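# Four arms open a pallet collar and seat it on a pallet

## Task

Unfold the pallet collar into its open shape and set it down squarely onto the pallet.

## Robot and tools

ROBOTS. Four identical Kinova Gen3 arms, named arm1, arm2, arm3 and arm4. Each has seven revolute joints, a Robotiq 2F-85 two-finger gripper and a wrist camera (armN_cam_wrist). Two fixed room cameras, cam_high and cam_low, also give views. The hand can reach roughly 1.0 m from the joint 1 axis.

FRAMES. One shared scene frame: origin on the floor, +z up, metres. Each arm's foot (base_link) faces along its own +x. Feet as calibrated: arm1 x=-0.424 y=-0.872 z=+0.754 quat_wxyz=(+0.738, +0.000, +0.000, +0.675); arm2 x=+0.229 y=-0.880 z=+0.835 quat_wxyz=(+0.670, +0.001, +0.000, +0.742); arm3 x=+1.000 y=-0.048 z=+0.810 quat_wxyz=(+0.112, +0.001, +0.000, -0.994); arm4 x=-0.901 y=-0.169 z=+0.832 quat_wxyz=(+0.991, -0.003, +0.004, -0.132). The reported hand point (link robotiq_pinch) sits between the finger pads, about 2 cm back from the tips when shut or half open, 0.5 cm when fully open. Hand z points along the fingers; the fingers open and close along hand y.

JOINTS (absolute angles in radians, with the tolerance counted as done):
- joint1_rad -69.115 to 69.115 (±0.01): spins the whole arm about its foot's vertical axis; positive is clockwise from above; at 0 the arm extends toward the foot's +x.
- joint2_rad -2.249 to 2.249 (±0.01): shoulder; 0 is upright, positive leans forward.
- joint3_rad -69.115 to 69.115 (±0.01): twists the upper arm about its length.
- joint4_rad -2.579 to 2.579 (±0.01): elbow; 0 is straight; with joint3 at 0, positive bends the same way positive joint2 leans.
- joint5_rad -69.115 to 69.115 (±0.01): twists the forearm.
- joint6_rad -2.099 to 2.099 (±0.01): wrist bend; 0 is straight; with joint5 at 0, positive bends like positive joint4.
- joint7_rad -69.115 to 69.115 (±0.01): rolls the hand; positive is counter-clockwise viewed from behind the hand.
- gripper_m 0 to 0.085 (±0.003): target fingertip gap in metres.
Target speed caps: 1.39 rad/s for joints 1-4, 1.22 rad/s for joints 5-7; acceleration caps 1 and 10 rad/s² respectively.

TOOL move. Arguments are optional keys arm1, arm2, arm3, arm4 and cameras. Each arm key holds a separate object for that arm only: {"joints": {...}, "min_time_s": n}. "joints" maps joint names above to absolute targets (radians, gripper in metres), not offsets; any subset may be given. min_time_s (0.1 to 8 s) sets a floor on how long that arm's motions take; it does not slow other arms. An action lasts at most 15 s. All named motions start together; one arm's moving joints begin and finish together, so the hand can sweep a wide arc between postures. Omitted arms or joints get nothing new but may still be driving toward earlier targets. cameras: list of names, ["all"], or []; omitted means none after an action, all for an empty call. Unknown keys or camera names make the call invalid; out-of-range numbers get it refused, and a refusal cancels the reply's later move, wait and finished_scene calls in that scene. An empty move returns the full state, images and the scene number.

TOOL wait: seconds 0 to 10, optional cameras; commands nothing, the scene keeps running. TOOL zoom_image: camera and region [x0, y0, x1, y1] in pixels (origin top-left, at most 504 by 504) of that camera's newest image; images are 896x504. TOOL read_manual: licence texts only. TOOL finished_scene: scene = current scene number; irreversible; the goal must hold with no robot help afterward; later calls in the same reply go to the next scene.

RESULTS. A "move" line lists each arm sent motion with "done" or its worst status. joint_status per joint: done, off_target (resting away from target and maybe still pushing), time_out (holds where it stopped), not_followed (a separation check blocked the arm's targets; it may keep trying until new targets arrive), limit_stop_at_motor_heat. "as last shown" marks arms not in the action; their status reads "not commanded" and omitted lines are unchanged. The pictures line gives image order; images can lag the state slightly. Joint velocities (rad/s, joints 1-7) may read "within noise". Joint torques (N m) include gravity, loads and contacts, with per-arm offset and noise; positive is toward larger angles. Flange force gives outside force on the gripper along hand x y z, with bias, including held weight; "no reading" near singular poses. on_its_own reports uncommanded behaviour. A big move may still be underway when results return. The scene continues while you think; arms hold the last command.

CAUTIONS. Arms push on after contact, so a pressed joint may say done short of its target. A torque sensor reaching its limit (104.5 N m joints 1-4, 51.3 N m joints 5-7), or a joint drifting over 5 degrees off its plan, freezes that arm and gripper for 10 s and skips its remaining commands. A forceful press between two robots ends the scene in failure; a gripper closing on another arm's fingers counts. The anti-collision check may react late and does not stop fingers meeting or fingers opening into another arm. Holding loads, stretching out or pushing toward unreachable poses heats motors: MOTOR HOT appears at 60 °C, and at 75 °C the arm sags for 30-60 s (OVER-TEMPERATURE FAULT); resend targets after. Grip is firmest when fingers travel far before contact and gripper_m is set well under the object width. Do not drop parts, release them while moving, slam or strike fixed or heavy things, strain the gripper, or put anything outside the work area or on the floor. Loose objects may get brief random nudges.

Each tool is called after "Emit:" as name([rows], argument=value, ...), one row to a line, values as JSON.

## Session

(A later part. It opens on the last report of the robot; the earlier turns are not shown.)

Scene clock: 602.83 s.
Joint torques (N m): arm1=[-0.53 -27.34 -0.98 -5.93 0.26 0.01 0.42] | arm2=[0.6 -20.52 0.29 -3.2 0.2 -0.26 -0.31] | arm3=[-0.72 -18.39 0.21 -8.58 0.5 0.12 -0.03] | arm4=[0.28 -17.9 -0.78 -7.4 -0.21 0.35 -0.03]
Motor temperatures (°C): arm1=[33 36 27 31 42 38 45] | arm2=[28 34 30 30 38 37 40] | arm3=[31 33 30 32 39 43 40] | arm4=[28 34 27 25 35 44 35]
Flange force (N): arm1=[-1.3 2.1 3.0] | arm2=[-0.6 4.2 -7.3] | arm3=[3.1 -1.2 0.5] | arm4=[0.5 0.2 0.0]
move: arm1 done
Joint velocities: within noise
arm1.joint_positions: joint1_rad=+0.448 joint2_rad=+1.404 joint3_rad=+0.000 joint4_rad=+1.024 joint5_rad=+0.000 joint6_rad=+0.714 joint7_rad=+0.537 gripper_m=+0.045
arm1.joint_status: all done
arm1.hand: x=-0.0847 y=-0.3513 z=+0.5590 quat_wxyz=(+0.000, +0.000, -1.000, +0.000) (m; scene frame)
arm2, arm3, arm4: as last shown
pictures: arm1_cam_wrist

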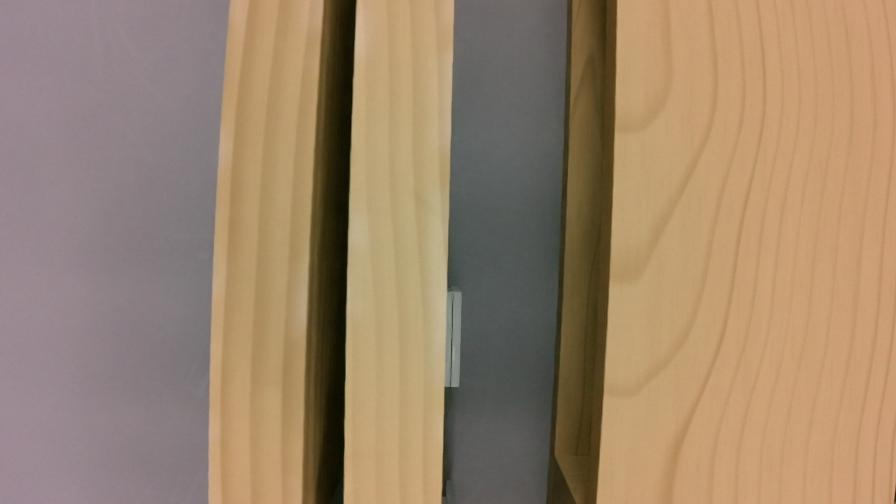

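Emit:
move(arm1={"joints":{"joint1_rad":0.4493,"joint2_rad":1.4775,"joint4_rad":0.9728,"joint6_rad":0.691,"joint7_rad":0.5385}})

Emit:
move(arm1={"joints":{"joint1_rad":0.4493,"joint2_rad":1.553,"joint4_rad":0.9046,"joint6_rad":0.684,"joint7_rad":0.5385},"min_time_s":1.5}, cameras=["arm1_cam_wrist","cam_low"])

Emit:
zoom_image(camera="cam_low", region=[240, 180, 440, 320])

Scene clock: 626.20 s.
Joint torques (N m): arm1=[-0.54 -27.49 -0.98 -5.84 0.24 -0.03 0.41] | arm2=[0.61 -20.57 0.26 -3.02 0.26 -0.15 -0.31] | arm3=[-0.72 -18.48 0.22 -8.58 0.48 0.13 -0.01] | arm4=[0.24 -17.86 -0.82 -7.42 -0.23 0.36 -0.07]
Motor temperatures (°C): arm1=[33 36 27 31 42 37 45] | arm2=[28 34 30 29 38 37 40] | arm3=[31 33 30 32 39 42 40] | arm4=[28 34 27 25 35 44 35]
Flange force (N): arm1=[-1.4 2.1 3.3] | arm2=[-0.7 3.9 -6.7] | arm3=[2.9 -1.2 0.6] | arm4=[0.6 0.0 0.0]
move: arm1 done
Joint velocities: within noise
arm1.joint_positions: joint1_rad=+0.449 joint2_rad=+1.478 joint3_rad=+0.000 joint4_rad=+0.973 joint5_rad=+0.000 joint6_rad=+0.691 joint7_rad=+0.538 gripper_m=+0.045
arm1.joint_status: all done
arm1.hand: x=-0.0847 y=-0.3529 z=+0.5238 quat_wxyz=(+0.000, +0.000, -1.000, +0.000) (m; scene frame)
arm2, arm3, arm4: as last shown
arm2.hand: x=+0.1688 y=-0.3845 z=+0.4759 quat_wxyz=(-0.001, +1.000, +0.000, -0.001) (m; scene frame)
pictures: none

Scene clock: 628.00 s.
Joint torques (N m): arm1=[16.92 30.3 12.34 5.06 5.5 -8.63 1.18] | arm2=[0.58 -20.58 0.28 -3.06 0.24 -0.23 -0.33] | arm3=[-0.69 -18.4 0.17 -8.62 0.49 0.11 -0.01] | arm4=[0.24 -17.86 -0.79 -7.46 -0.15 0.35 -0.03]
Motor temperatures (°C): arm1=[33 36 27 31 42 37 45] | arm2=[28 34 30 29 38 37 40] | arm3=[31 33 30 32 39 42 40] | arm4=[28 34 27 25 35 44 35]
Flange force (N): arm1=[29.9 8.0 -108.0] | arm2=[-0.6 3.7 -6.8] | arm3=[3.2 -1.1 0.6] | arm4=[0.8 0.0 0.0]
move: arm1 done
Joint velocities: within noise
arm1.joint_positions: joint1_rad=+0.449 joint2_rad=+1.553 joint3_rad=+0.000 joint4_rad=+0.905 joint5_rad=+0.000 joint6_rad=+0.684 joint7_rad=+0.539 gripper_m=+0.045
arm1.joint_status: all done
arm1.hand: x=-0.0849 y=-0.3527 z=+0.4908 quat_wxyz=(+0.000, +0.000, -1.000, +0.000) (m; scene frame)
arm2, arm3, arm4: as last shown
arm2.hand: x=+0.1689 y=-0.3846 z=+0.4758 quat_wxyz=(-0.001, +1.000, +0.000, -0.001) (m; scene frame)
pictures: arm1_cam_wrist, cam_low

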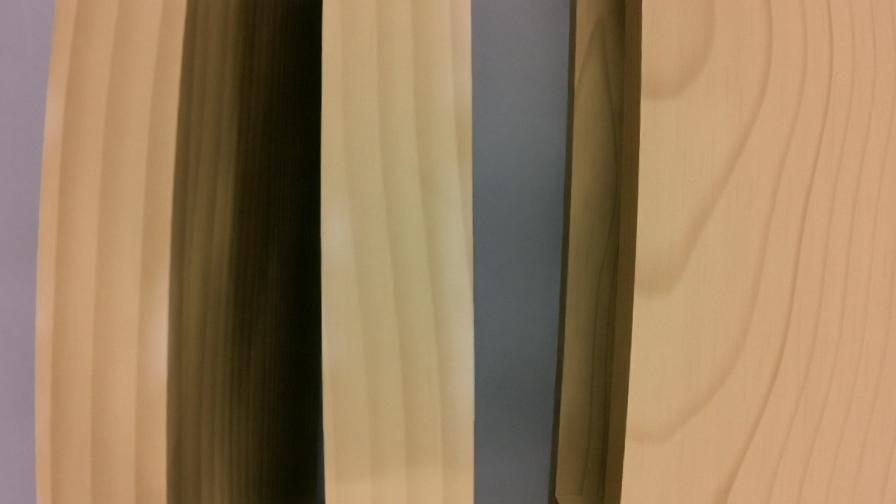

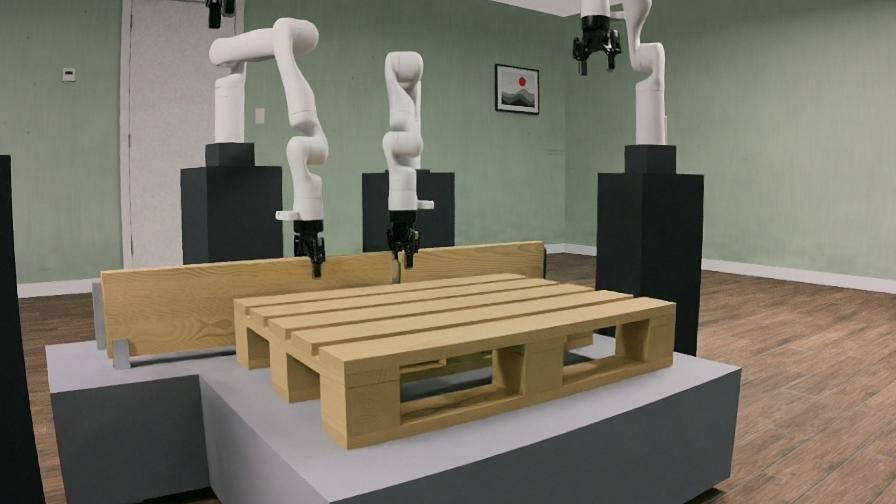

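Scaled by 2.520 from the camera's 896x504 image, which has a finer 1280x720 frame.

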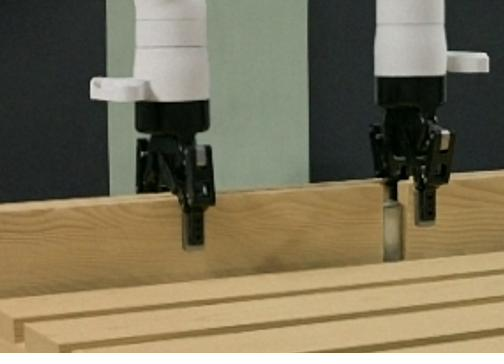

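Emit:
move(arm1={"joints":{"joint2_rad":1.53,"joint4_rad":0.926,"joint6_rad":0.685}}, cameras=["arm1_cam_wrist"])

Scene clock: 639.80 s.
Joint torques (N m): arm1=[2.53 -31.18 2.32 -8.3 1.59 -1.17 0.55] | arm2=[0.66 -20.63 0.31 -3.15 0.24 -0.29 -0.32] | arm3=[-0.74 -18.42 0.22 -8.63 0.47 0.12 0] | arm4=[0.28 -17.86 -0.79 -7.44 -0.17 0.35 -0.03]
Motor temperatures (°C): arm1=[34 37 27 31 42 38 45] | arm2=[28 34 30 29 38 37 40] | arm3=[31 33 30 32 39 42 40] | arm4=[28 34 27 25 35 44 35]
Flange force (N): arm1=[4.8 2.1 6.3] | arm2=[-0.8 3.9 -6.9] | arm3=[3.2 -1.1 0.6] | arm4=[0.7 0.1 0.0]
move: arm1 done
Joint velocities: within noise
arm1.joint_positions: joint1_rad=+0.449 joint2_rad=+1.530 joint3_rad=+0.000 joint4_rad=+0.926 joint5_rad=+0.000 joint6_rad=+0.685 joint7_rad=+0.539 gripper_m=+0.045
arm1.joint_status: all done
arm1.hand: x=-0.0846 y=-0.3528 z=+0.5006 quat_wxyz=(+0.000, +0.000, -1.000, +0.000) (m; scene frame)
arm2: as last shown
arm3.joint_positions: joint1_rad=+0.270 joint2_rad=+0.550 joint3_rad=+0.000 joint4_rad=+1.492 joint5_rad=+0.000 joint6_rad=+1.100 joint7_rad=+1.616 gripper_m=+0.085
arm3.joint_status: not commanded
arm3.hand: x=+0.5015 y=-0.0006 z=+0.9983 quat_wxyz=(+0.000, -1.000, +0.000, -0.001) (m; scene frame)
arm4.joint_positions: joint1_rad=-0.675 joint2_rad=+0.537 joint3_rad=+0.000 joint4_rad=+1.597 joint5_rad=+0.000 joint6_rad=+1.008 joint7_rad=+1.160 gripper_m=+0.085
arm4.joint_status: not commanded
arm4.hand: x=-0.4488 y=+0.0002 z=+0.9948 quat_wxyz=(+0.005, -0.001, -1.000, +0.002) (m; scene frame)
pictures: arm1_cam_wrist

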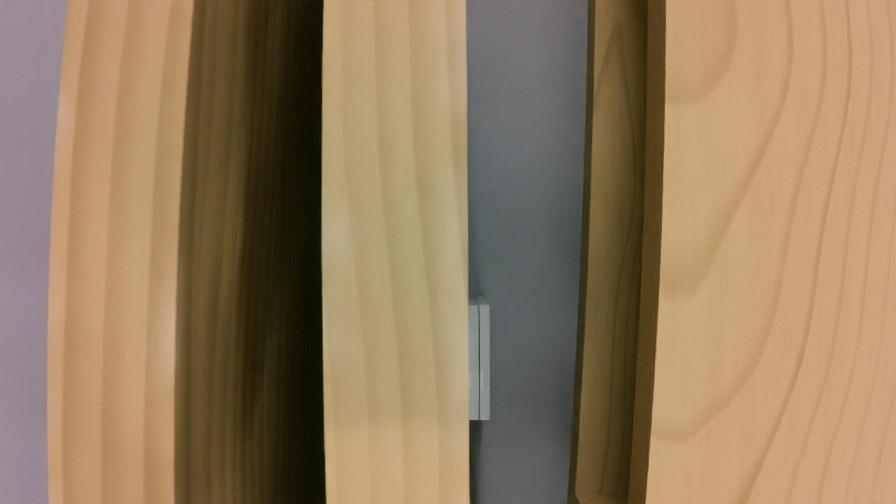

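Emit:
move(arm1={"joints":{"gripper_m":0.012}}, arm2={"joints":{"joint2_rad":1.417,"joint4_rad":1.460,"joint6_rad":0.2646}}, cameras=["arm1_cam_wrist","arm2_cam_wrist","cam_high"])

Scene clock: 650.20 s.
Joint torques (N m): arm1=[-0.13 -28.96 -1.46 -9.63 -0.53 -3.14 -0.17] | arm2=[0.62 -20.46 0.26 -3.21 0.2 -0.31 -0.39] | arm3=[-0.69 -18.43 0.21 -8.6 0.52 0.12 -0.06] | arm4=[0.26 -17.9 -0.82 -7.44 -0.21 0.35 -0.04]
Motor temperatures (°C): arm1=[34 37 27 31 42 38 45] | arm2=[28 34 30 29 38 37 40] | arm3=[31 33 30 32 39 42 40] | arm4=[28 34 27 25 35 44 35]
Flange force (N): arm1=[2.4 -4.1 -2.0] | arm2=[-0.6 3.5 -6.2] | arm3=[3.0 -1.2 0.6] | arm4=[0.6 0.1 0.1]
move: arm1 off_target; arm2 done
Joint velocities: within noise
arm1.joint_positions: joint1_rad=+0.449 joint2_rad=+1.530 joint3_rad=+0.000 joint4_rad=+0.926 joint5_rad=+0.000 joint6_rad=+0.685 joint7_rad=+0.539 gripper_m=+0.019
arm1.joint_status: gripper_m off_target (ended at +0.019, target +0.012)
arm1.hand: x=-0.0846 y=-0.3527 z=+0.5007 quat_wxyz=(+0.000, +0.000, -1.000, +0.000) (m; scene frame)
arm2.joint_positions: joint1_rad=-0.067 joint2_rad=+1.417 joint3_rad=+0.000 joint4_rad=+1.460 joint5_rad=+0.000 joint6_rad=+0.265 joint7_rad=+2.972 gripper_m=+0.085
arm2.joint_status: all done
arm2.hand: x=+0.1690 y=-0.3847 z=+0.5708 quat_wxyz=(-0.001, +1.000, +0.000, -0.001) (m; scene frame)
arm3, arm4: as last shown
pictures: arm1_cam_wrist, arm2_cam_wrist, cam_high

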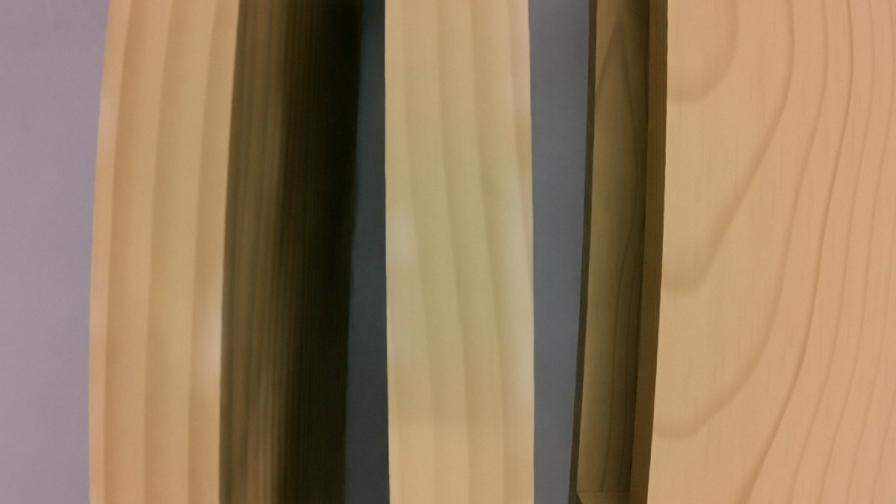

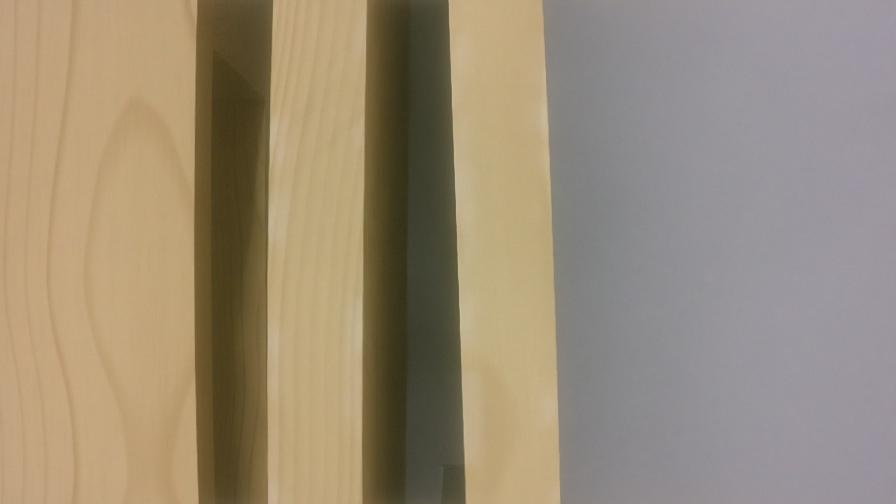

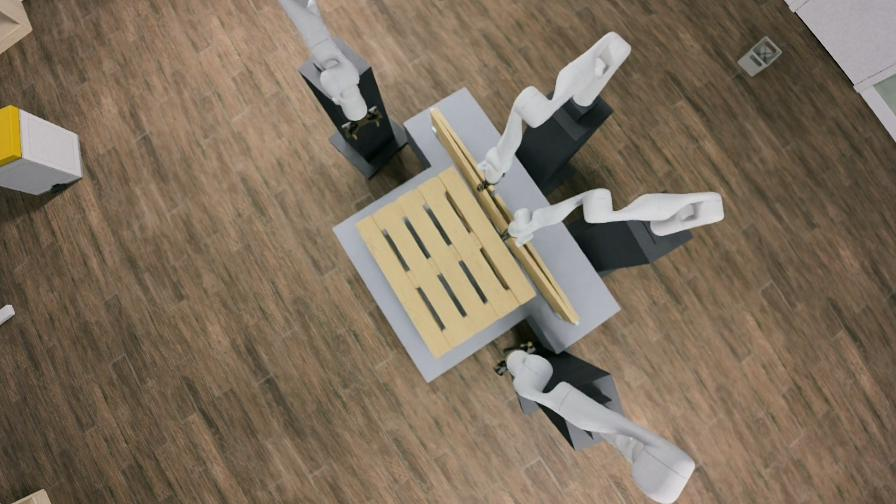

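Emit:
move(arm2={"joints":{"joint1_rad":-0.0305,"joint2_rad":1.408,"joint4_rad":1.518,"joint6_rad":0.2156,"joint7_rad":3.044,"gripper_m":0.04}})

Emit:
move(arm2={"joints":{"joint2_rad":1.5725,"joint4_rad":1.3718,"joint6_rad":0.197},"min_time_s":1.5}, cameras=["arm2_cam_wrist"])

Scene clock: 672.63 s.
Joint torques (N m): arm1=[-0.08 -28.99 -1.42 -9.64 -0.54 -3.15 -0.19] | arm2=[0.66 -20.02 0.27 -2.89 0.23 -0.28 -0.38] | arm3=[-0.66 -18.4 0.19 -8.65 0.48 0.12 -0.05] | arm4=[0.27 -17.83 -0.83 -7.43 -0.19 0.37 -0.03]
Motor temperatures (°C): arm1=[33 37 27 31 42 38 45] | arm2=[28 34 30 29 38 37 40] | arm3=[31 33 30 32 39 42 40] | arm4=[28 34 27 25 35 44 35]
Flange force (N): arm1=[2.4 -4.1 -1.9] | arm2=[-1.1 3.6 -6.4] | arm3=[3.3 -1.1 0.6] | arm4=[0.8 0.1 0.0]
move: arm2 done
Joint velocities: within noise
arm1, arm3, arm4: as last shown
arm2.joint_positions: joint1_rad=-0.030 joint2_rad=+1.408 joint3_rad=+0.000 joint4_rad=+1.518 joint5_rad=+0.000 joint6_rad=+0.216 joint7_rad=+3.044 gripper_m=+0.040
arm2.joint_status: all done
arm2.hand: x=+0.1892 y=-0.3982 z=+0.5709 quat_wxyz=(-0.001, +1.000, +0.018, -0.001) (m; scene frame)
pictures: none

Scene clock: 676.37 s.
Joint torques (N m): arm1=[35.62 -31.89 26.6 22.27 8.06 21.19 0.14] | arm2=[1.52 48.82 1.31 -57.01 0.91 -33.74 -0.19] | arm3=[-0.72 -18.42 0.19 -8.62 0.51 0.11 -0.03] | arm4=[0.28 -17.86 -0.76 -7.43 -0.17 0.33 -0.02]
Motor temperatures (°C): arm1=[34 37 27 32 42 38 45] | arm2=[28 34 30 30 38 38 40] | arm3=[31 33 30 32 39 42 40] | arm4=[28 35 27 25 35 44 35]
Flange force (N): arm1=[0.0 105.8 77.0] | arm2=[2.3 129.0 -298.8] | arm3=[3.1 -1.2 0.6] | arm4=[0.7 0.2 -0.1]
move: arm2 time_out
TORQUE WARNING: arm2's joint6_rad reached its warning level (29.4 N m). A warning alone does not stop the arm.
Joint velocities: within noise
arm1, arm3, arm4: as last shown
arm2.joint_positions: joint1_rad=-0.030 joint2_rad=+1.520 joint3_rad=+0.000 joint4_rad=+1.380 joint5_rad=+0.000 joint6_rad=+0.199 joint7_rad=+3.044 gripper_m=+0.040
arm2.joint_status: joint2_rad time_out (moved +0.112 of +0.165); the others done
arm2.hand: x=+0.1856 y=-0.3717 z=+0.5263 quat_wxyz=(-0.023, +1.000, +0.018, -0.003) (m; scene frame)
pictures: arm2_cam_wrist

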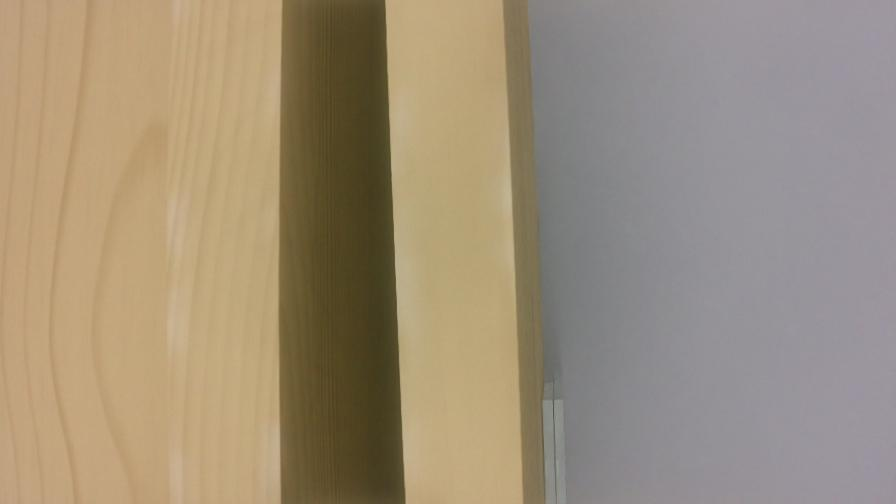

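Emit:
move(arm2={"joints":{"joint2_rad":1.408,"joint4_rad":1.518,"joint6_rad":0.2156}}, cameras=["arm2_cam_wrist","arm1_cam_wrist","cam_low"])

Scene clock: 689.20 s.
Joint torques (N m): arm1=[-5.82 -28.62 -7.41 -8.16 -2.99 -2.11 -0.63] | arm2=[0.61 -20.02 0.23 -2.74 0.24 -0.27 -0.34] | arm3=[-0.69 -18.42 0.12 -8.6 0.48 0.13 -0.03] | arm4=[0.29 -17.87 -0.81 -7.41 -0.21 0.36 -0.06]
Motor temperatures (°C): arm1=[35 37 28 32 42 38 45] | arm2=[28 36 30 33 38 42 40] | arm3=[31 33 30 32 39 42 40] | arm4=[28 35 27 25 35 44 35]
Flange force (N): arm1=[-8.3 -5.9 0.5] | arm2=[-1.1 3.1 -6.2] | arm3=[3.1 -1.1 0.6] | arm4=[0.6 0.1 0.0]
move: arm2 done
TORQUE WARNING: arm2's joint6_rad reached its warning level (29.4 N m). A warning alone does not stop the arm.
Joint velocities: within noise
arm1, arm3, arm4: as last shown
arm2.joint_positions: joint1_rad=-0.030 joint2_rad=+1.408 joint3_rad=+0.000 joint4_rad=+1.518 joint5_rad=+0.000 joint6_rad=+0.216 joint7_rad=+3.044 gripper_m=+0.040
arm2.joint_status: all done
arm2.hand: x=+0.1892 y=-0.3983 z=+0.5708 quat_wxyz=(-0.001, +1.000, +0.018, -0.001) (m; scene frame)
pictures: arm1_cam_wrist, arm2_cam_wrist, cam_low

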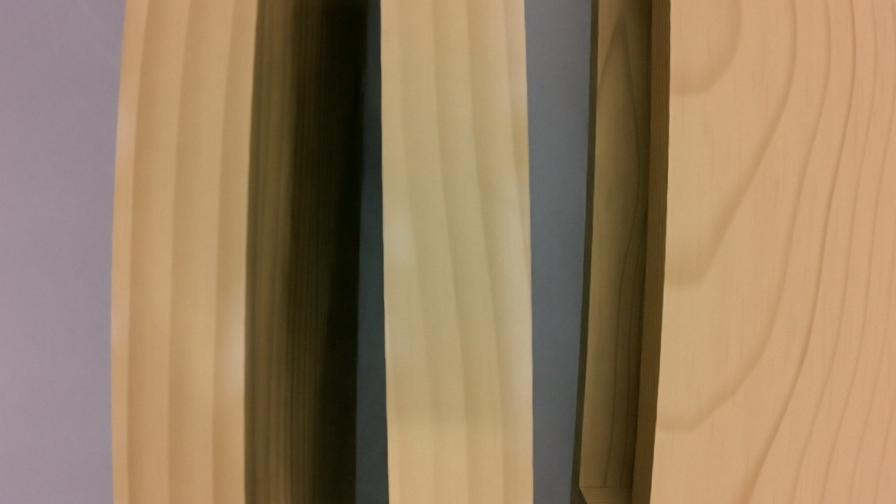

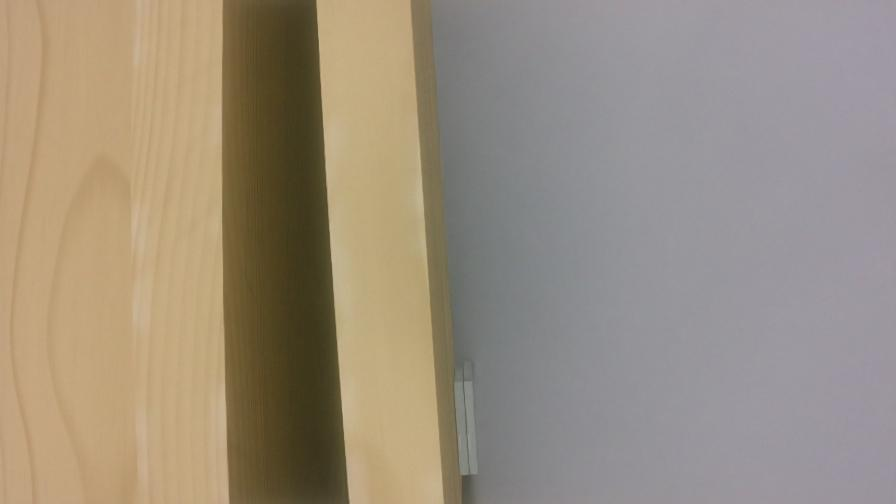

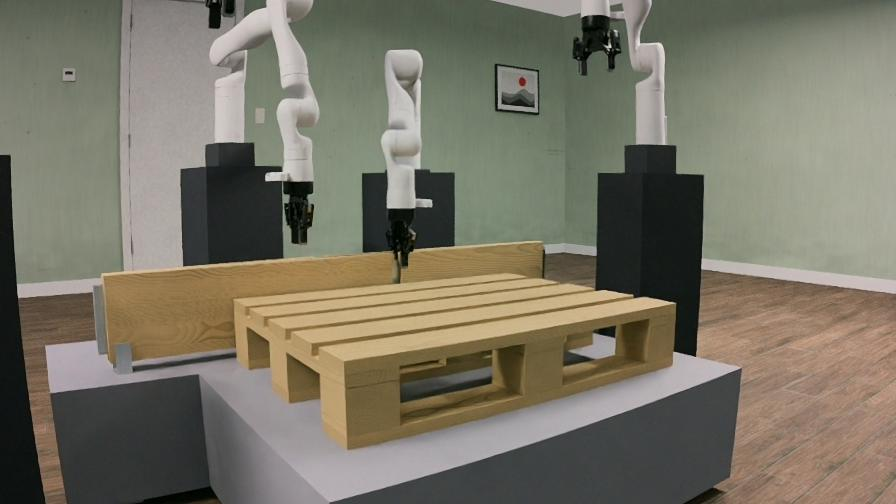

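Emit:
move(arm2={"joints":{"joint1_rad":-0.027,"joint2_rad":1.415,"joint4_rad":1.472,"joint6_rad":0.2546,"joint7_rad":3.10,"gripper_m":0.032}})

Emit:
move(arm2={"joints":{"joint2_rad":1.4964,"joint4_rad":1.4033,"joint6_rad":0.2419}}, cameras=["arm2_cam_wrist"])

Scene clock: 713.93 s.
Joint torques (N m): arm1=[-5.91 -28.67 -7.52 -8.22 -3.03 -2.12 -0.6] | arm2=[0.62 -20.33 0.26 -3.24 0.23 -0.26 -0.34] | arm3=[-0.71 -18.43 0.18 -8.54 0.51 0.1 -0.04] | arm4=[0.23 -17.88 -0.79 -7.42 -0.21 0.32 -0.04]
Motor temperatures (°C): arm1=[35 37 27 32 42 38 45] | arm2=[28 36 30 32 38 41 40] | arm3=[31 33 30 32 39 42 40] | arm4=[28 35 27 25 35 44 35]
Flange force (N): arm1=[-8.2 -6.2 0.5] | arm2=[-1.2 4.0 -6.5] | arm3=[2.8 -1.2 0.4] | arm4=[0.5 0.0 -0.1]
move: arm2 done
Joint velocities: within noise
arm1, arm3, arm4: as last shown
arm2.joint_positions: joint1_rad=-0.027 joint2_rad=+1.415 joint3_rad=+0.000 joint4_rad=+1.472 joint5_rad=+0.000 joint6_rad=+0.255 joint7_rad=+3.100 gripper_m=+0.032
arm2.joint_status: all done
arm2.hand: x=+0.1893 y=-0.3858 z=+0.5708 quat_wxyz=(-0.001, +0.999, +0.044, -0.001) (m; scene frame)
pictures: none

Scene clock: 714.87 s.
Joint torques (N m): arm1=[-5.87 -28.65 -7.46 -8.16 -3.06 -2.09 -0.59] | arm2=[0.6 -20.48 0.31 -3.05 0.29 -0.25 -0.36] | arm3=[-0.73 -18.43 0.18 -8.63 0.48 0.12 -0.02] | arm4=[0.23 -17.89 -0.8 -7.4 -0.17 0.37 -0.04]
Motor temperatures (°C): arm1=[35 37 27 32 42 38 45] | arm2=[28 36 30 32 38 40 40] | arm3=[31 33 30 32 39 42 40] | arm4=[28 35 27 25 35 44 35]
Flange force (N): arm1=[-8.3 -6.0 0.6] | arm2=[-1.2 3.7 -6.5] | arm3=[3.2 -1.2 0.6] | arm4=[0.5 0.0 0.1]
move: arm2 done
Joint velocities: within noise
arm1, arm3, arm4: as last shown
arm2.joint_positions: joint1_rad=-0.027 joint2_rad=+1.496 joint3_rad=+0.000 joint4_rad=+1.403 joint5_rad=+0.000 joint6_rad=+0.242 joint7_rad=+3.100 gripper_m=+0.032
arm2.joint_status: all done
arm2.hand: x=+0.1892 y=-0.3857 z=+0.5358 quat_wxyz=(-0.001, +0.999, +0.044, -0.001) (m; scene frame)
pictures: arm2_cam_wrist

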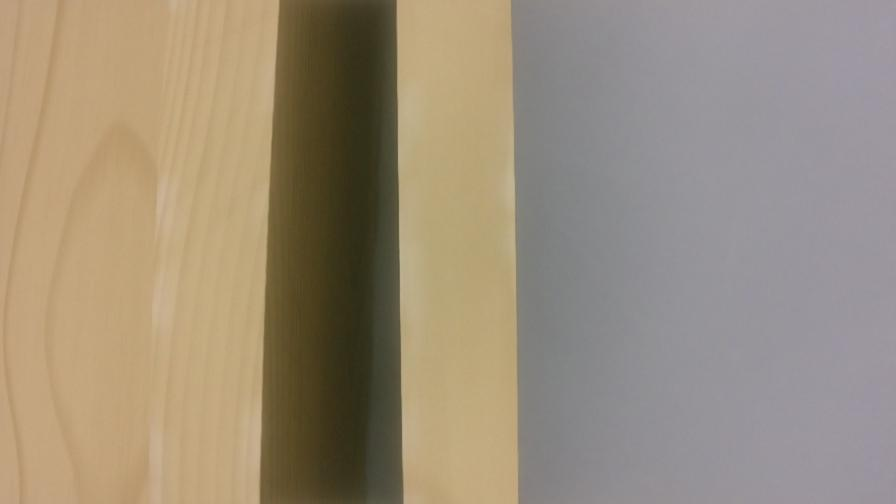

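Emit:
move(arm2={"joints":{"joint2_rad":1.572,"joint4_rad":1.3319,"joint6_rad":0.2377}})

Emit:
move(arm2={"joints":{"gripper_m":0.013}}, cameras=["arm2_cam_wrist"])

Scene clock: 724.07 s.
Joint torques (N m): arm1=[-5.88 -28.68 -7.48 -8.18 -3.03 -2.09 -0.62] | arm2=[0.57 -20.5 0.21 -2.92 0.25 -0.27 -0.4] | arm3=[-0.68 -18.41 0.19 -8.63 0.49 0.14 -0.04] | arm4=[0.28 -17.84 -0.81 -7.45 -0.17 0.38 -0.04]
Motor temperatures (°C): arm1=[35 37 27 32 42 38 45] | arm2=[28 35 30 32 38 40 40] | arm3=[31 33 30 32 39 42 40] | arm4=[28 35 27 25 35 44 35]
Flange force (N): arm1=[-8.3 -6.1 0.6] | arm2=[-1.0 3.2 -6.5] | arm3=[3.2 -1.1 0.7] | arm4=[0.8 0.0 0.1]
move: arm2 done
Joint velocities: within noise
arm1, arm3, arm4: as last shown
arm2.joint_positions: joint1_rad=-0.027 joint2_rad=+1.572 joint3_rad=+0.000 joint4_rad=+1.332 joint5_rad=+0.000 joint6_rad=+0.238 joint7_rad=+3.100 gripper_m=+0.032
arm2.joint_status: all done
arm2.hand: x=+0.1892 y=-0.3858 z=+0.5037 quat_wxyz=(-0.001, +0.999, +0.044, -0.001) (m; scene frame)
pictures: none

Scene clock: 724.70 s.
Joint torques (N m): arm1=[-4.95 -28.29 -6.64 -7.28 -2.73 -1.47 -0.59] | arm2=[0.59 -18.26 0.98 -9.72 0.73 -5.44 0.13] | arm3=[-0.72 -18.43 0.16 -8.59 0.49 0.15 -0.02] | arm4=[0.26 -17.86 -0.83 -7.45 -0.18 0.37 -0.03]
Motor temperatures (°C): arm1=[35 37 27 32 42 38 45] | arm2=[28 35 30 32 38 40 40] | arm3=[31 33 30 32 39 42 40] | arm4=[28 35 27 25 35 44 35]
Flange force (N): arm1=[-8.1 -3.6 1.8] | arm2=[-2.1 13.9 -28.0] | arm3=[3.1 -1.2 0.6] | arm4=[0.8 0.0 0.1]
move: arm2 off_target
Joint velocities: within noise
arm1: as last shown
arm1.hand: x=-0.0847 y=-0.3526 z=+0.5007 quat_wxyz=(+0.000, +0.000, -1.000, +0.000) (m; scene frame)
arm2.joint_positions: joint1_rad=-0.027 joint2_rad=+1.572 joint3_rad=+0.000 joint4_rad=+1.332 joint5_rad=+0.000 joint6_rad=+0.238 joint7_rad=+3.100 gripper_m=+0.019
arm2.joint_status: gripper_m off_target (ended at +0.019, target +0.013)
arm2.hand: x=+0.1892 y=-0.3858 z=+0.5037 quat_wxyz=(-0.001, +0.999, +0.044, -0.001) (m; scene frame)
arm3.joint_positions: joint1_rad=+0.270 joint2_rad=+0.550 joint3_rad=+0.000 joint4_rad=+1.492 joint5_rad=+0.000 joint6_rad=+1.100 joint7_rad=+1.616 gripper_m=+0.085
arm3.joint_status: not commanded
arm3.hand: x=+0.5015 y=-0.0006 z=+0.9983 quat_wxyz=(+0.000, -1.000, +0.000, -0.001) (m; scene frame)
arm4.joint_positions: joint1_rad=-0.675 joint2_rad=+0.537 joint3_rad=+0.000 joint4_rad=+1.597 joint5_rad=+0.000 joint6_rad=+1.008 joint7_rad=+1.160 gripper_m=+0.085
arm4.joint_status: not commanded
arm4.hand: x=-0.4488 y=+0.0002 z=+0.9948 quat_wxyz=(+0.005, -0.001, -1.000, +0.002) (m; scene frame)
pictures: arm2_cam_wrist

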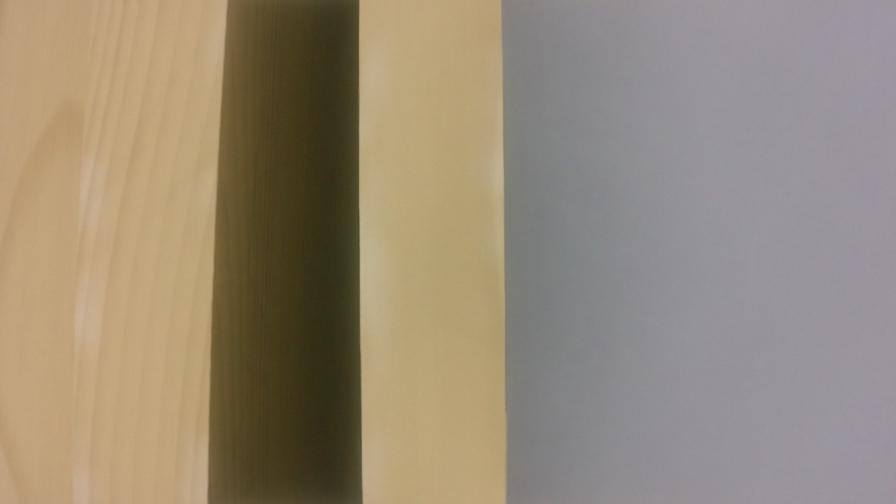

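Emit:
move(arm2={"joints":{"joint1_rad":-0.057,"joint2_rad":1.533,"joint4_rad":1.5493,"joint6_rad":0.0593,"joint7_rad":3.0346},"min_time_s":2}, cameras=["cam_high","arm1_cam_wrist"])

Emit:
zoom_image(camera="cam_high", region=[400, 80, 640, 360])

Scene clock: 776.97 s.
Joint torques (N m): arm1=[9 -29.25 7.01 -10.12 2.33 -3.13 -0.4] | arm2=[-8.48 -37.22 -11.11 -4.55 0.6 -1.73 0.35] | arm3=[-0.71 -18.38 0.18 -8.63 0.49 0.13 -0.03] | arm4=[0.22 -17.88 -0.79 -7.44 -0.19 0.36 -0.04]
Motor temperatures (°C): arm1=[34 37 27 32 42 38 45] | arm2=[28 35 30 31 38 39 40] | arm3=[31 33 30 32 39 42 40] | arm4=[28 35 27 25 35 44 35]
Flange force (N): arm1=[16.0 1.3 -2.4] | arm2=[17.9 3.6 29.6] | arm3=[3.3 -1.1 0.6] | arm4=[0.6 0.0 0.0]
move: arm2 done
Joint velocities: within noise
arm1.joint_positions: joint1_rad=+0.449 joint2_rad=+1.530 joint3_rad=+0.000 joint4_rad=+0.926 joint5_rad=+0.000 joint6_rad=+0.685 joint7_rad=+0.539 gripper_m=+0.019
arm1.joint_status: not commanded
arm1.hand: x=-0.0847 y=-0.3527 z=+0.5006 quat_wxyz=(+0.000, +0.000, -1.000, +0.000) (m; scene frame)
arm2.joint_positions: joint1_rad=-0.057 joint2_rad=+1.533 joint3_rad=+0.000 joint4_rad=+1.549 joint5_rad=+0.000 joint6_rad=+0.059 joint7_rad=+3.035 gripper_m=+0.019
arm2.joint_status: all done
arm2.hand: x=+0.1832 y=-0.4421 z=+0.5118 quat_wxyz=(-0.001, +1.000, +0.026, -0.001) (m; scene frame)
arm3, arm4: as last shown
pictures: arm1_cam_wrist, cam_high

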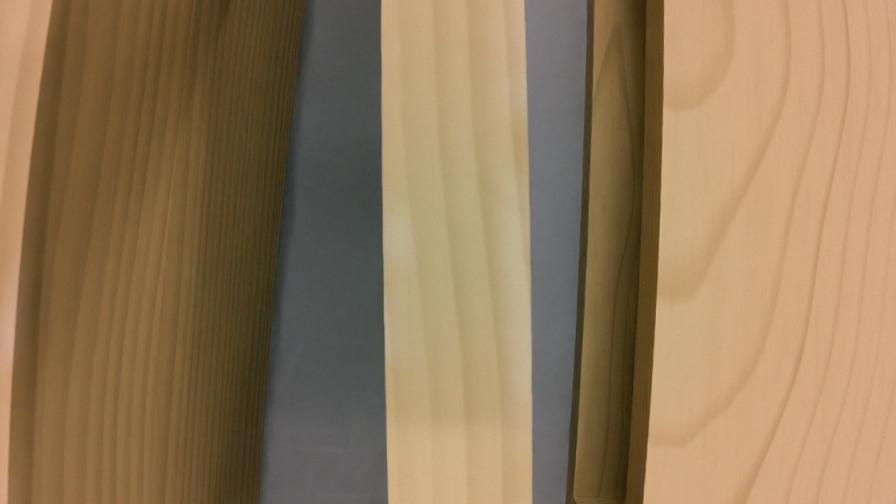

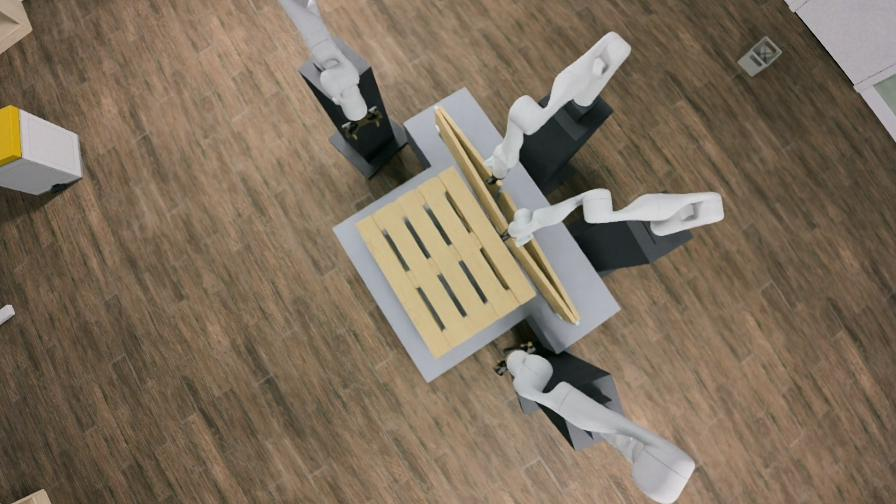

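Scaled by 1.800 from the camera's 896x504 image, which has a finer 1280x720 frame.

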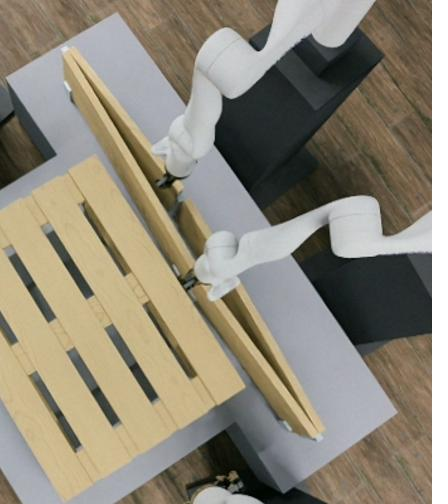

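Emit:
move(arm2={"joints":{"joint1_rad":-0.096,"joint2_rad":1.537,"joint4_rad":1.7226,"joint6_rad":-0.118,"joint7_rad":2.961},"min_time_s":2}, cameras=["cam_high","arm1_cam_wrist","arm3_cam_wrist","arm4_cam_wrist"])

Emit:
zoom_image(camera="cam_high", region=[400, 80, 640, 360])

Scene clock: 790.23 s.
Joint torques (N m): arm1=[6.49 -30.5 5.08 -9.81 1.86 -2.42 -0.27] | arm2=[-2.22 -29.34 -5.49 0.06 -0.33 -1.16 -1.21] | arm3=[-0.66 -18.43 0.19 -8.62 0.49 0.13 -0.02] | arm4=[0.27 -17.93 -0.8 -7.45 -0.2 0.38 -0.06]
Motor temperatures (°C): arm1=[34 37 27 32 42 38 45] | arm2=[28 36 30 31 38 39 40] | arm3=[31 33 30 32 39 42 39] | arm4=[28 35 27 25 35 44 34]
Flange force (N): arm1=[12.0 0.4 1.3] | arm2=[8.3 0.5 21.7] | arm3=[3.1 -1.0 0.6] | arm4=[0.6 0.0 0.2]
move: arm2 done
Joint velocities: within noise
arm1, arm3, arm4: as last shown
arm1.hand: x=-0.0846 y=-0.3527 z=+0.5007 quat_wxyz=(+0.000, +0.000, -1.000, +0.000) (m; scene frame)
arm2.joint_positions: joint1_rad=-0.096 joint2_rad=+1.537 joint3_rad=+0.000 joint4_rad=+1.723 joint5_rad=+0.000 joint6_rad=-0.118 joint7_rad=+2.961 gripper_m=+0.019
arm2.joint_status: all done
arm2.hand: x=+0.1772 y=-0.4987 z=+0.5116 quat_wxyz=(-0.001, +1.000, +0.009, -0.001) (m; scene frame)
pictures: arm1_cam_wrist, arm3_cam_wrist, arm4_cam_wrist, cam_high

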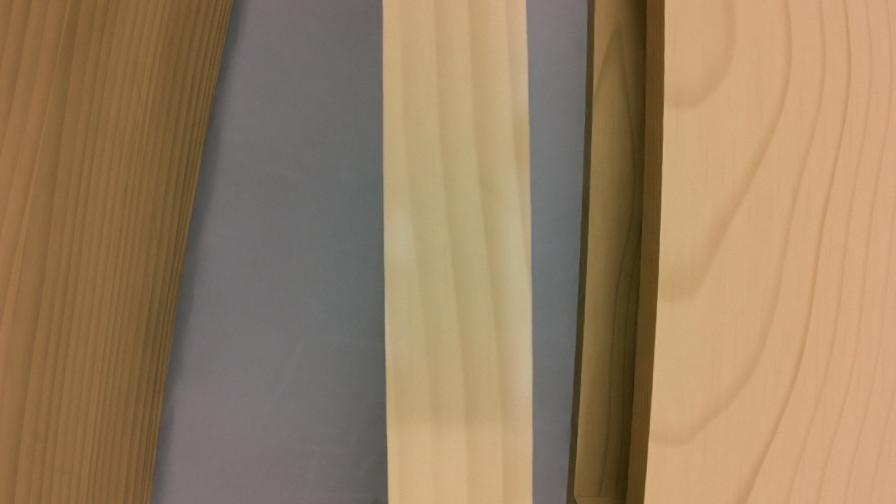

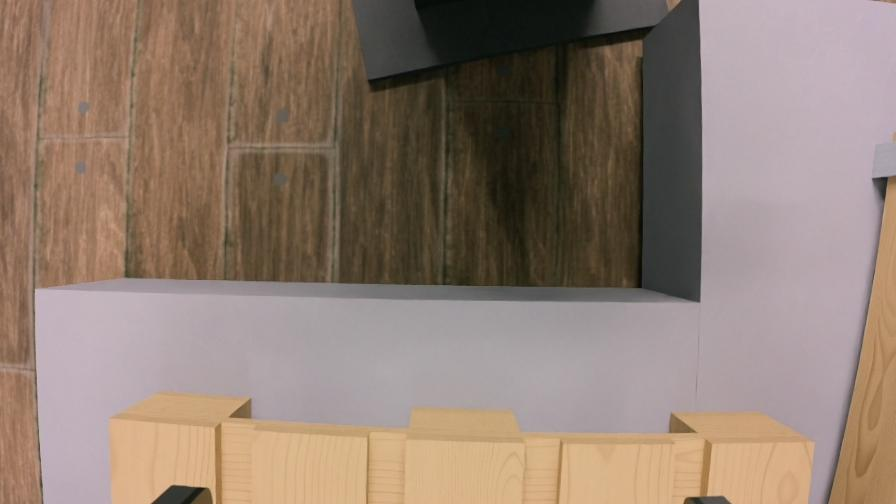

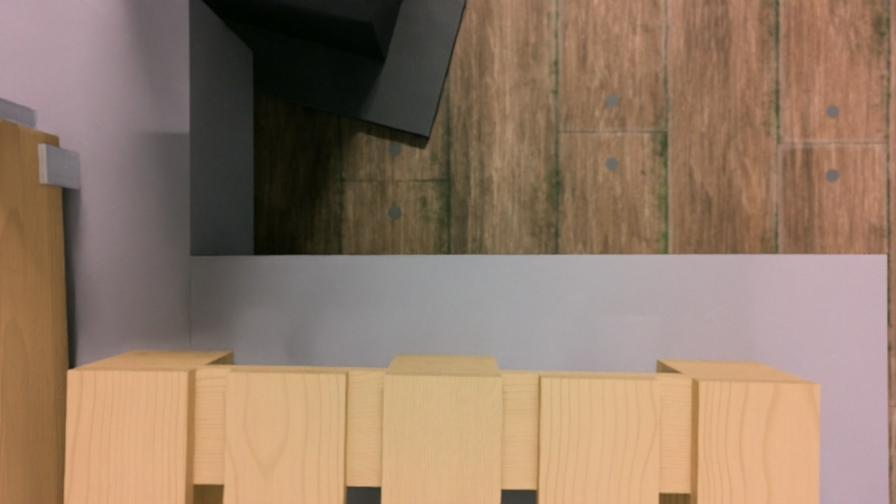

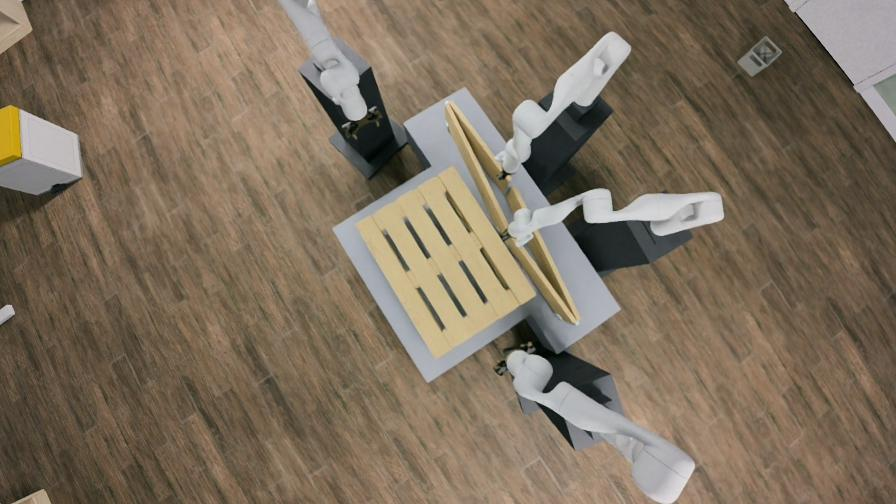

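Scaled by 1.800 from the camera's 896x504 image, which has a finer 1280x720 frame.

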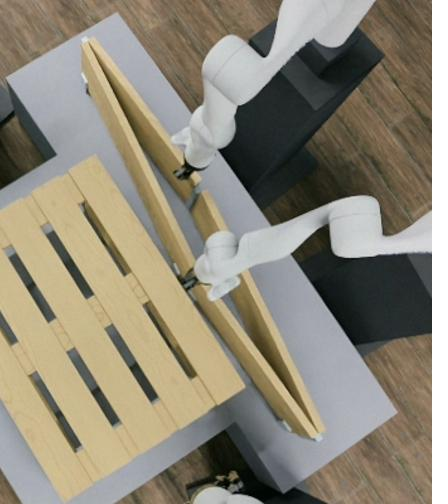

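Emit:
move(arm4={"joints":{"joint1_rad":0.016,"joint2_rad":1.4377,"joint4_rad":1.1174,"joint6_rad":0.5865,"joint7_rad":1.869,"gripper_m":0.035}}, cameras=["arm4_cam_wrist"])

Scene clock: 886.57 s.
Joint torques (N m): arm1=[6.46 -30.53 5.01 -9.77 1.88 -2.38 -0.22] | arm2=[-2.21 -29.3 -5.44 0.07 -0.28 -1.15 -1.19] | arm3=[-0.72 -18.39 0.18 -8.6 0.49 0.15 -0.03] | arm4=[0.4 -24.81 -0.52 -4.76 -0.14 0.34 -0.02]
Motor temperatures (°C): arm1=[33 38 27 32 42 37 45] | arm2=[28 36 30 30 37 38 40] | arm3=[31 33 30 32 38 42 39] | arm4=[28 35 27 25 35 43 34]
Flange force (N): arm1=[11.9 0.6 1.5] | arm2=[8.2 0.5 21.6] | arm3=[3.2 -1.2 0.6] | arm4=[0.6 0.8 -0.5]
move: arm4 done
Joint velocities: within noise
arm1, arm2, arm3: as last shown
arm2.hand: x=+0.1772 y=-0.4988 z=+0.5116 quat_wxyz=(-0.001, +1.000, +0.009, -0.001) (m; scene frame)
arm4.joint_positions: joint1_rad=+0.016 joint2_rad=+1.438 joint3_rad=+0.000 joint4_rad=+1.117 joint5_rad=+0.000 joint6_rad=+0.587 joint7_rad=+1.869 gripper_m=+0.035
arm4.joint_status: all done
arm4.hand: x=-0.3427 y=-0.3583 z=+0.5956 quat_wxyz=(+0.005, +0.008, -1.000, +0.002) (m; scene frame)
pictures: arm4_cam_wrist

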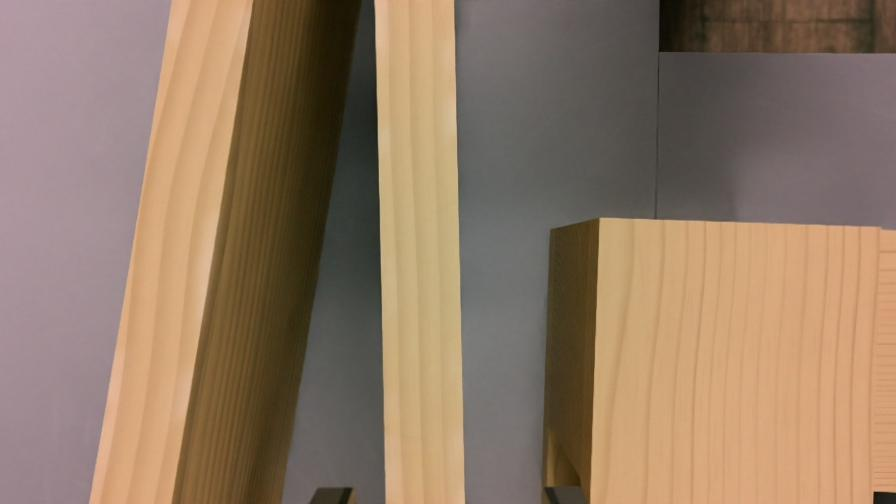

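Emit:
move(arm4={"joints":{"joint1_rad":0.026,"joint7_rad":1.90}})

Emit:
move(arm4={"joints":{"joint2_rad":1.672,"joint4_rad":0.8808,"joint6_rad":0.5886},"min_time_s":1.5}, cameras=["arm4_cam_wrist"])

Scene clock: 902.50 s.
Joint torques (N m): arm1=[6.47 -30.55 5.01 -9.81 1.84 -2.39 -0.27] | arm2=[-2.29 -29.36 -5.41 0.03 -0.33 -1.16 -1.26] | arm3=[-0.72 -18.41 0.2 -8.61 0.47 0.13 -0.01] | arm4=[0.42 -24.83 -0.47 -4.73 -0.14 0.36 -0.03]
Motor temperatures (°C): arm1=[33 38 27 32 42 37 45] | arm2=[28 36 30 30 37 38 40] | arm3=[31 33 30 31 38 42 39] | arm4=[28 35 26 25 35 43 34]
Flange force (N): arm1=[12.0 0.3 1.4] | arm2=[8.5 0.6 21.7] | arm3=[3.1 -1.1 0.6] | arm4=[0.4 0.7 -0.4]
move: arm4 done
Joint velocities: within noise
arm1, arm2, arm3: as last shown
arm4.joint_positions: joint1_rad=+0.026 joint2_rad=+1.438 joint3_rad=+0.000 joint4_rad=+1.117 joint5_rad=+0.000 joint6_rad=+0.587 joint7_rad=+1.900 gripper_m=+0.035
arm4.joint_status: all done
arm4.hand: x=-0.3446 y=-0.3639 z=+0.5956 quat_wxyz=(+0.005, +0.019, -1.000, +0.002) (m; scene frame)
pictures: none

Scene clock: 904.33 s.
Joint torques (N m): arm1=[6.48 -30.51 5.06 -9.76 1.84 -2.43 -0.23] | arm2=[-2.19 -29.37 -5.49 0.03 -0.35 -1.12 -1.2] | arm3=[-0.66 -18.42 0.19 -8.59 0.5 0.15 -0.02] | arm4=[0.41 -24.89 -0.48 -4.75 -0.15 0.33 -0.05]
Motor temperatures (°C): arm1=[33 38 27 32 42 37 45] | arm2=[28 36 30 30 37 38 40] | arm3=[31 33 30 31 38 42 39] | arm4=[28 35 26 25 35 43 34]
Flange force (N): arm1=[11.8 0.7 1.4] | arm2=[8.3 0.8 21.7] | arm3=[3.1 -1.0 0.6] | arm4=[0.5 0.7 -0.6]
move: arm4 done
Joint velocities: within noise
arm1, arm2, arm3: as last shown
arm4.joint_positions: joint1_rad=+0.026 joint2_rad=+1.672 joint3_rad=+0.000 joint4_rad=+0.881 joint5_rad=+0.000 joint6_rad=+0.589 joint7_rad=+1.900 gripper_m=+0.035
arm4.joint_status: all done
arm4.hand: x=-0.3434 y=-0.3649 z=+0.4977 quat_wxyz=(+0.005, +0.019, -1.000, +0.002) (m; scene frame)
pictures: arm4_cam_wrist

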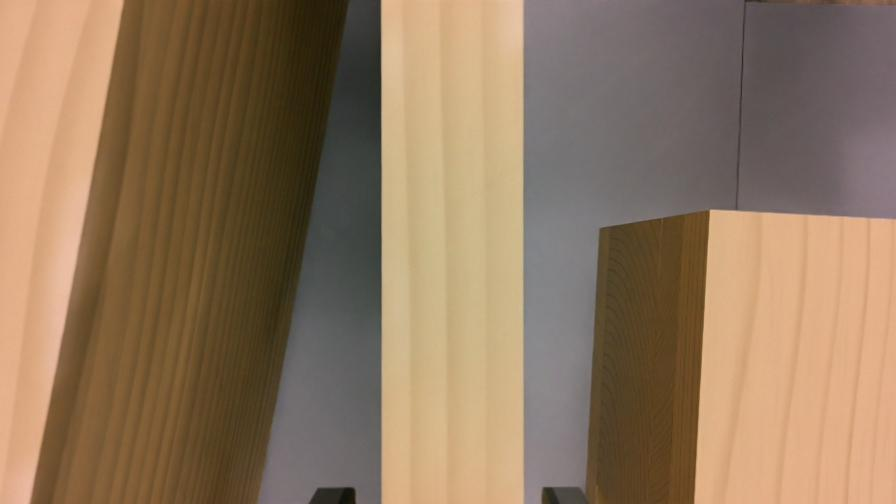

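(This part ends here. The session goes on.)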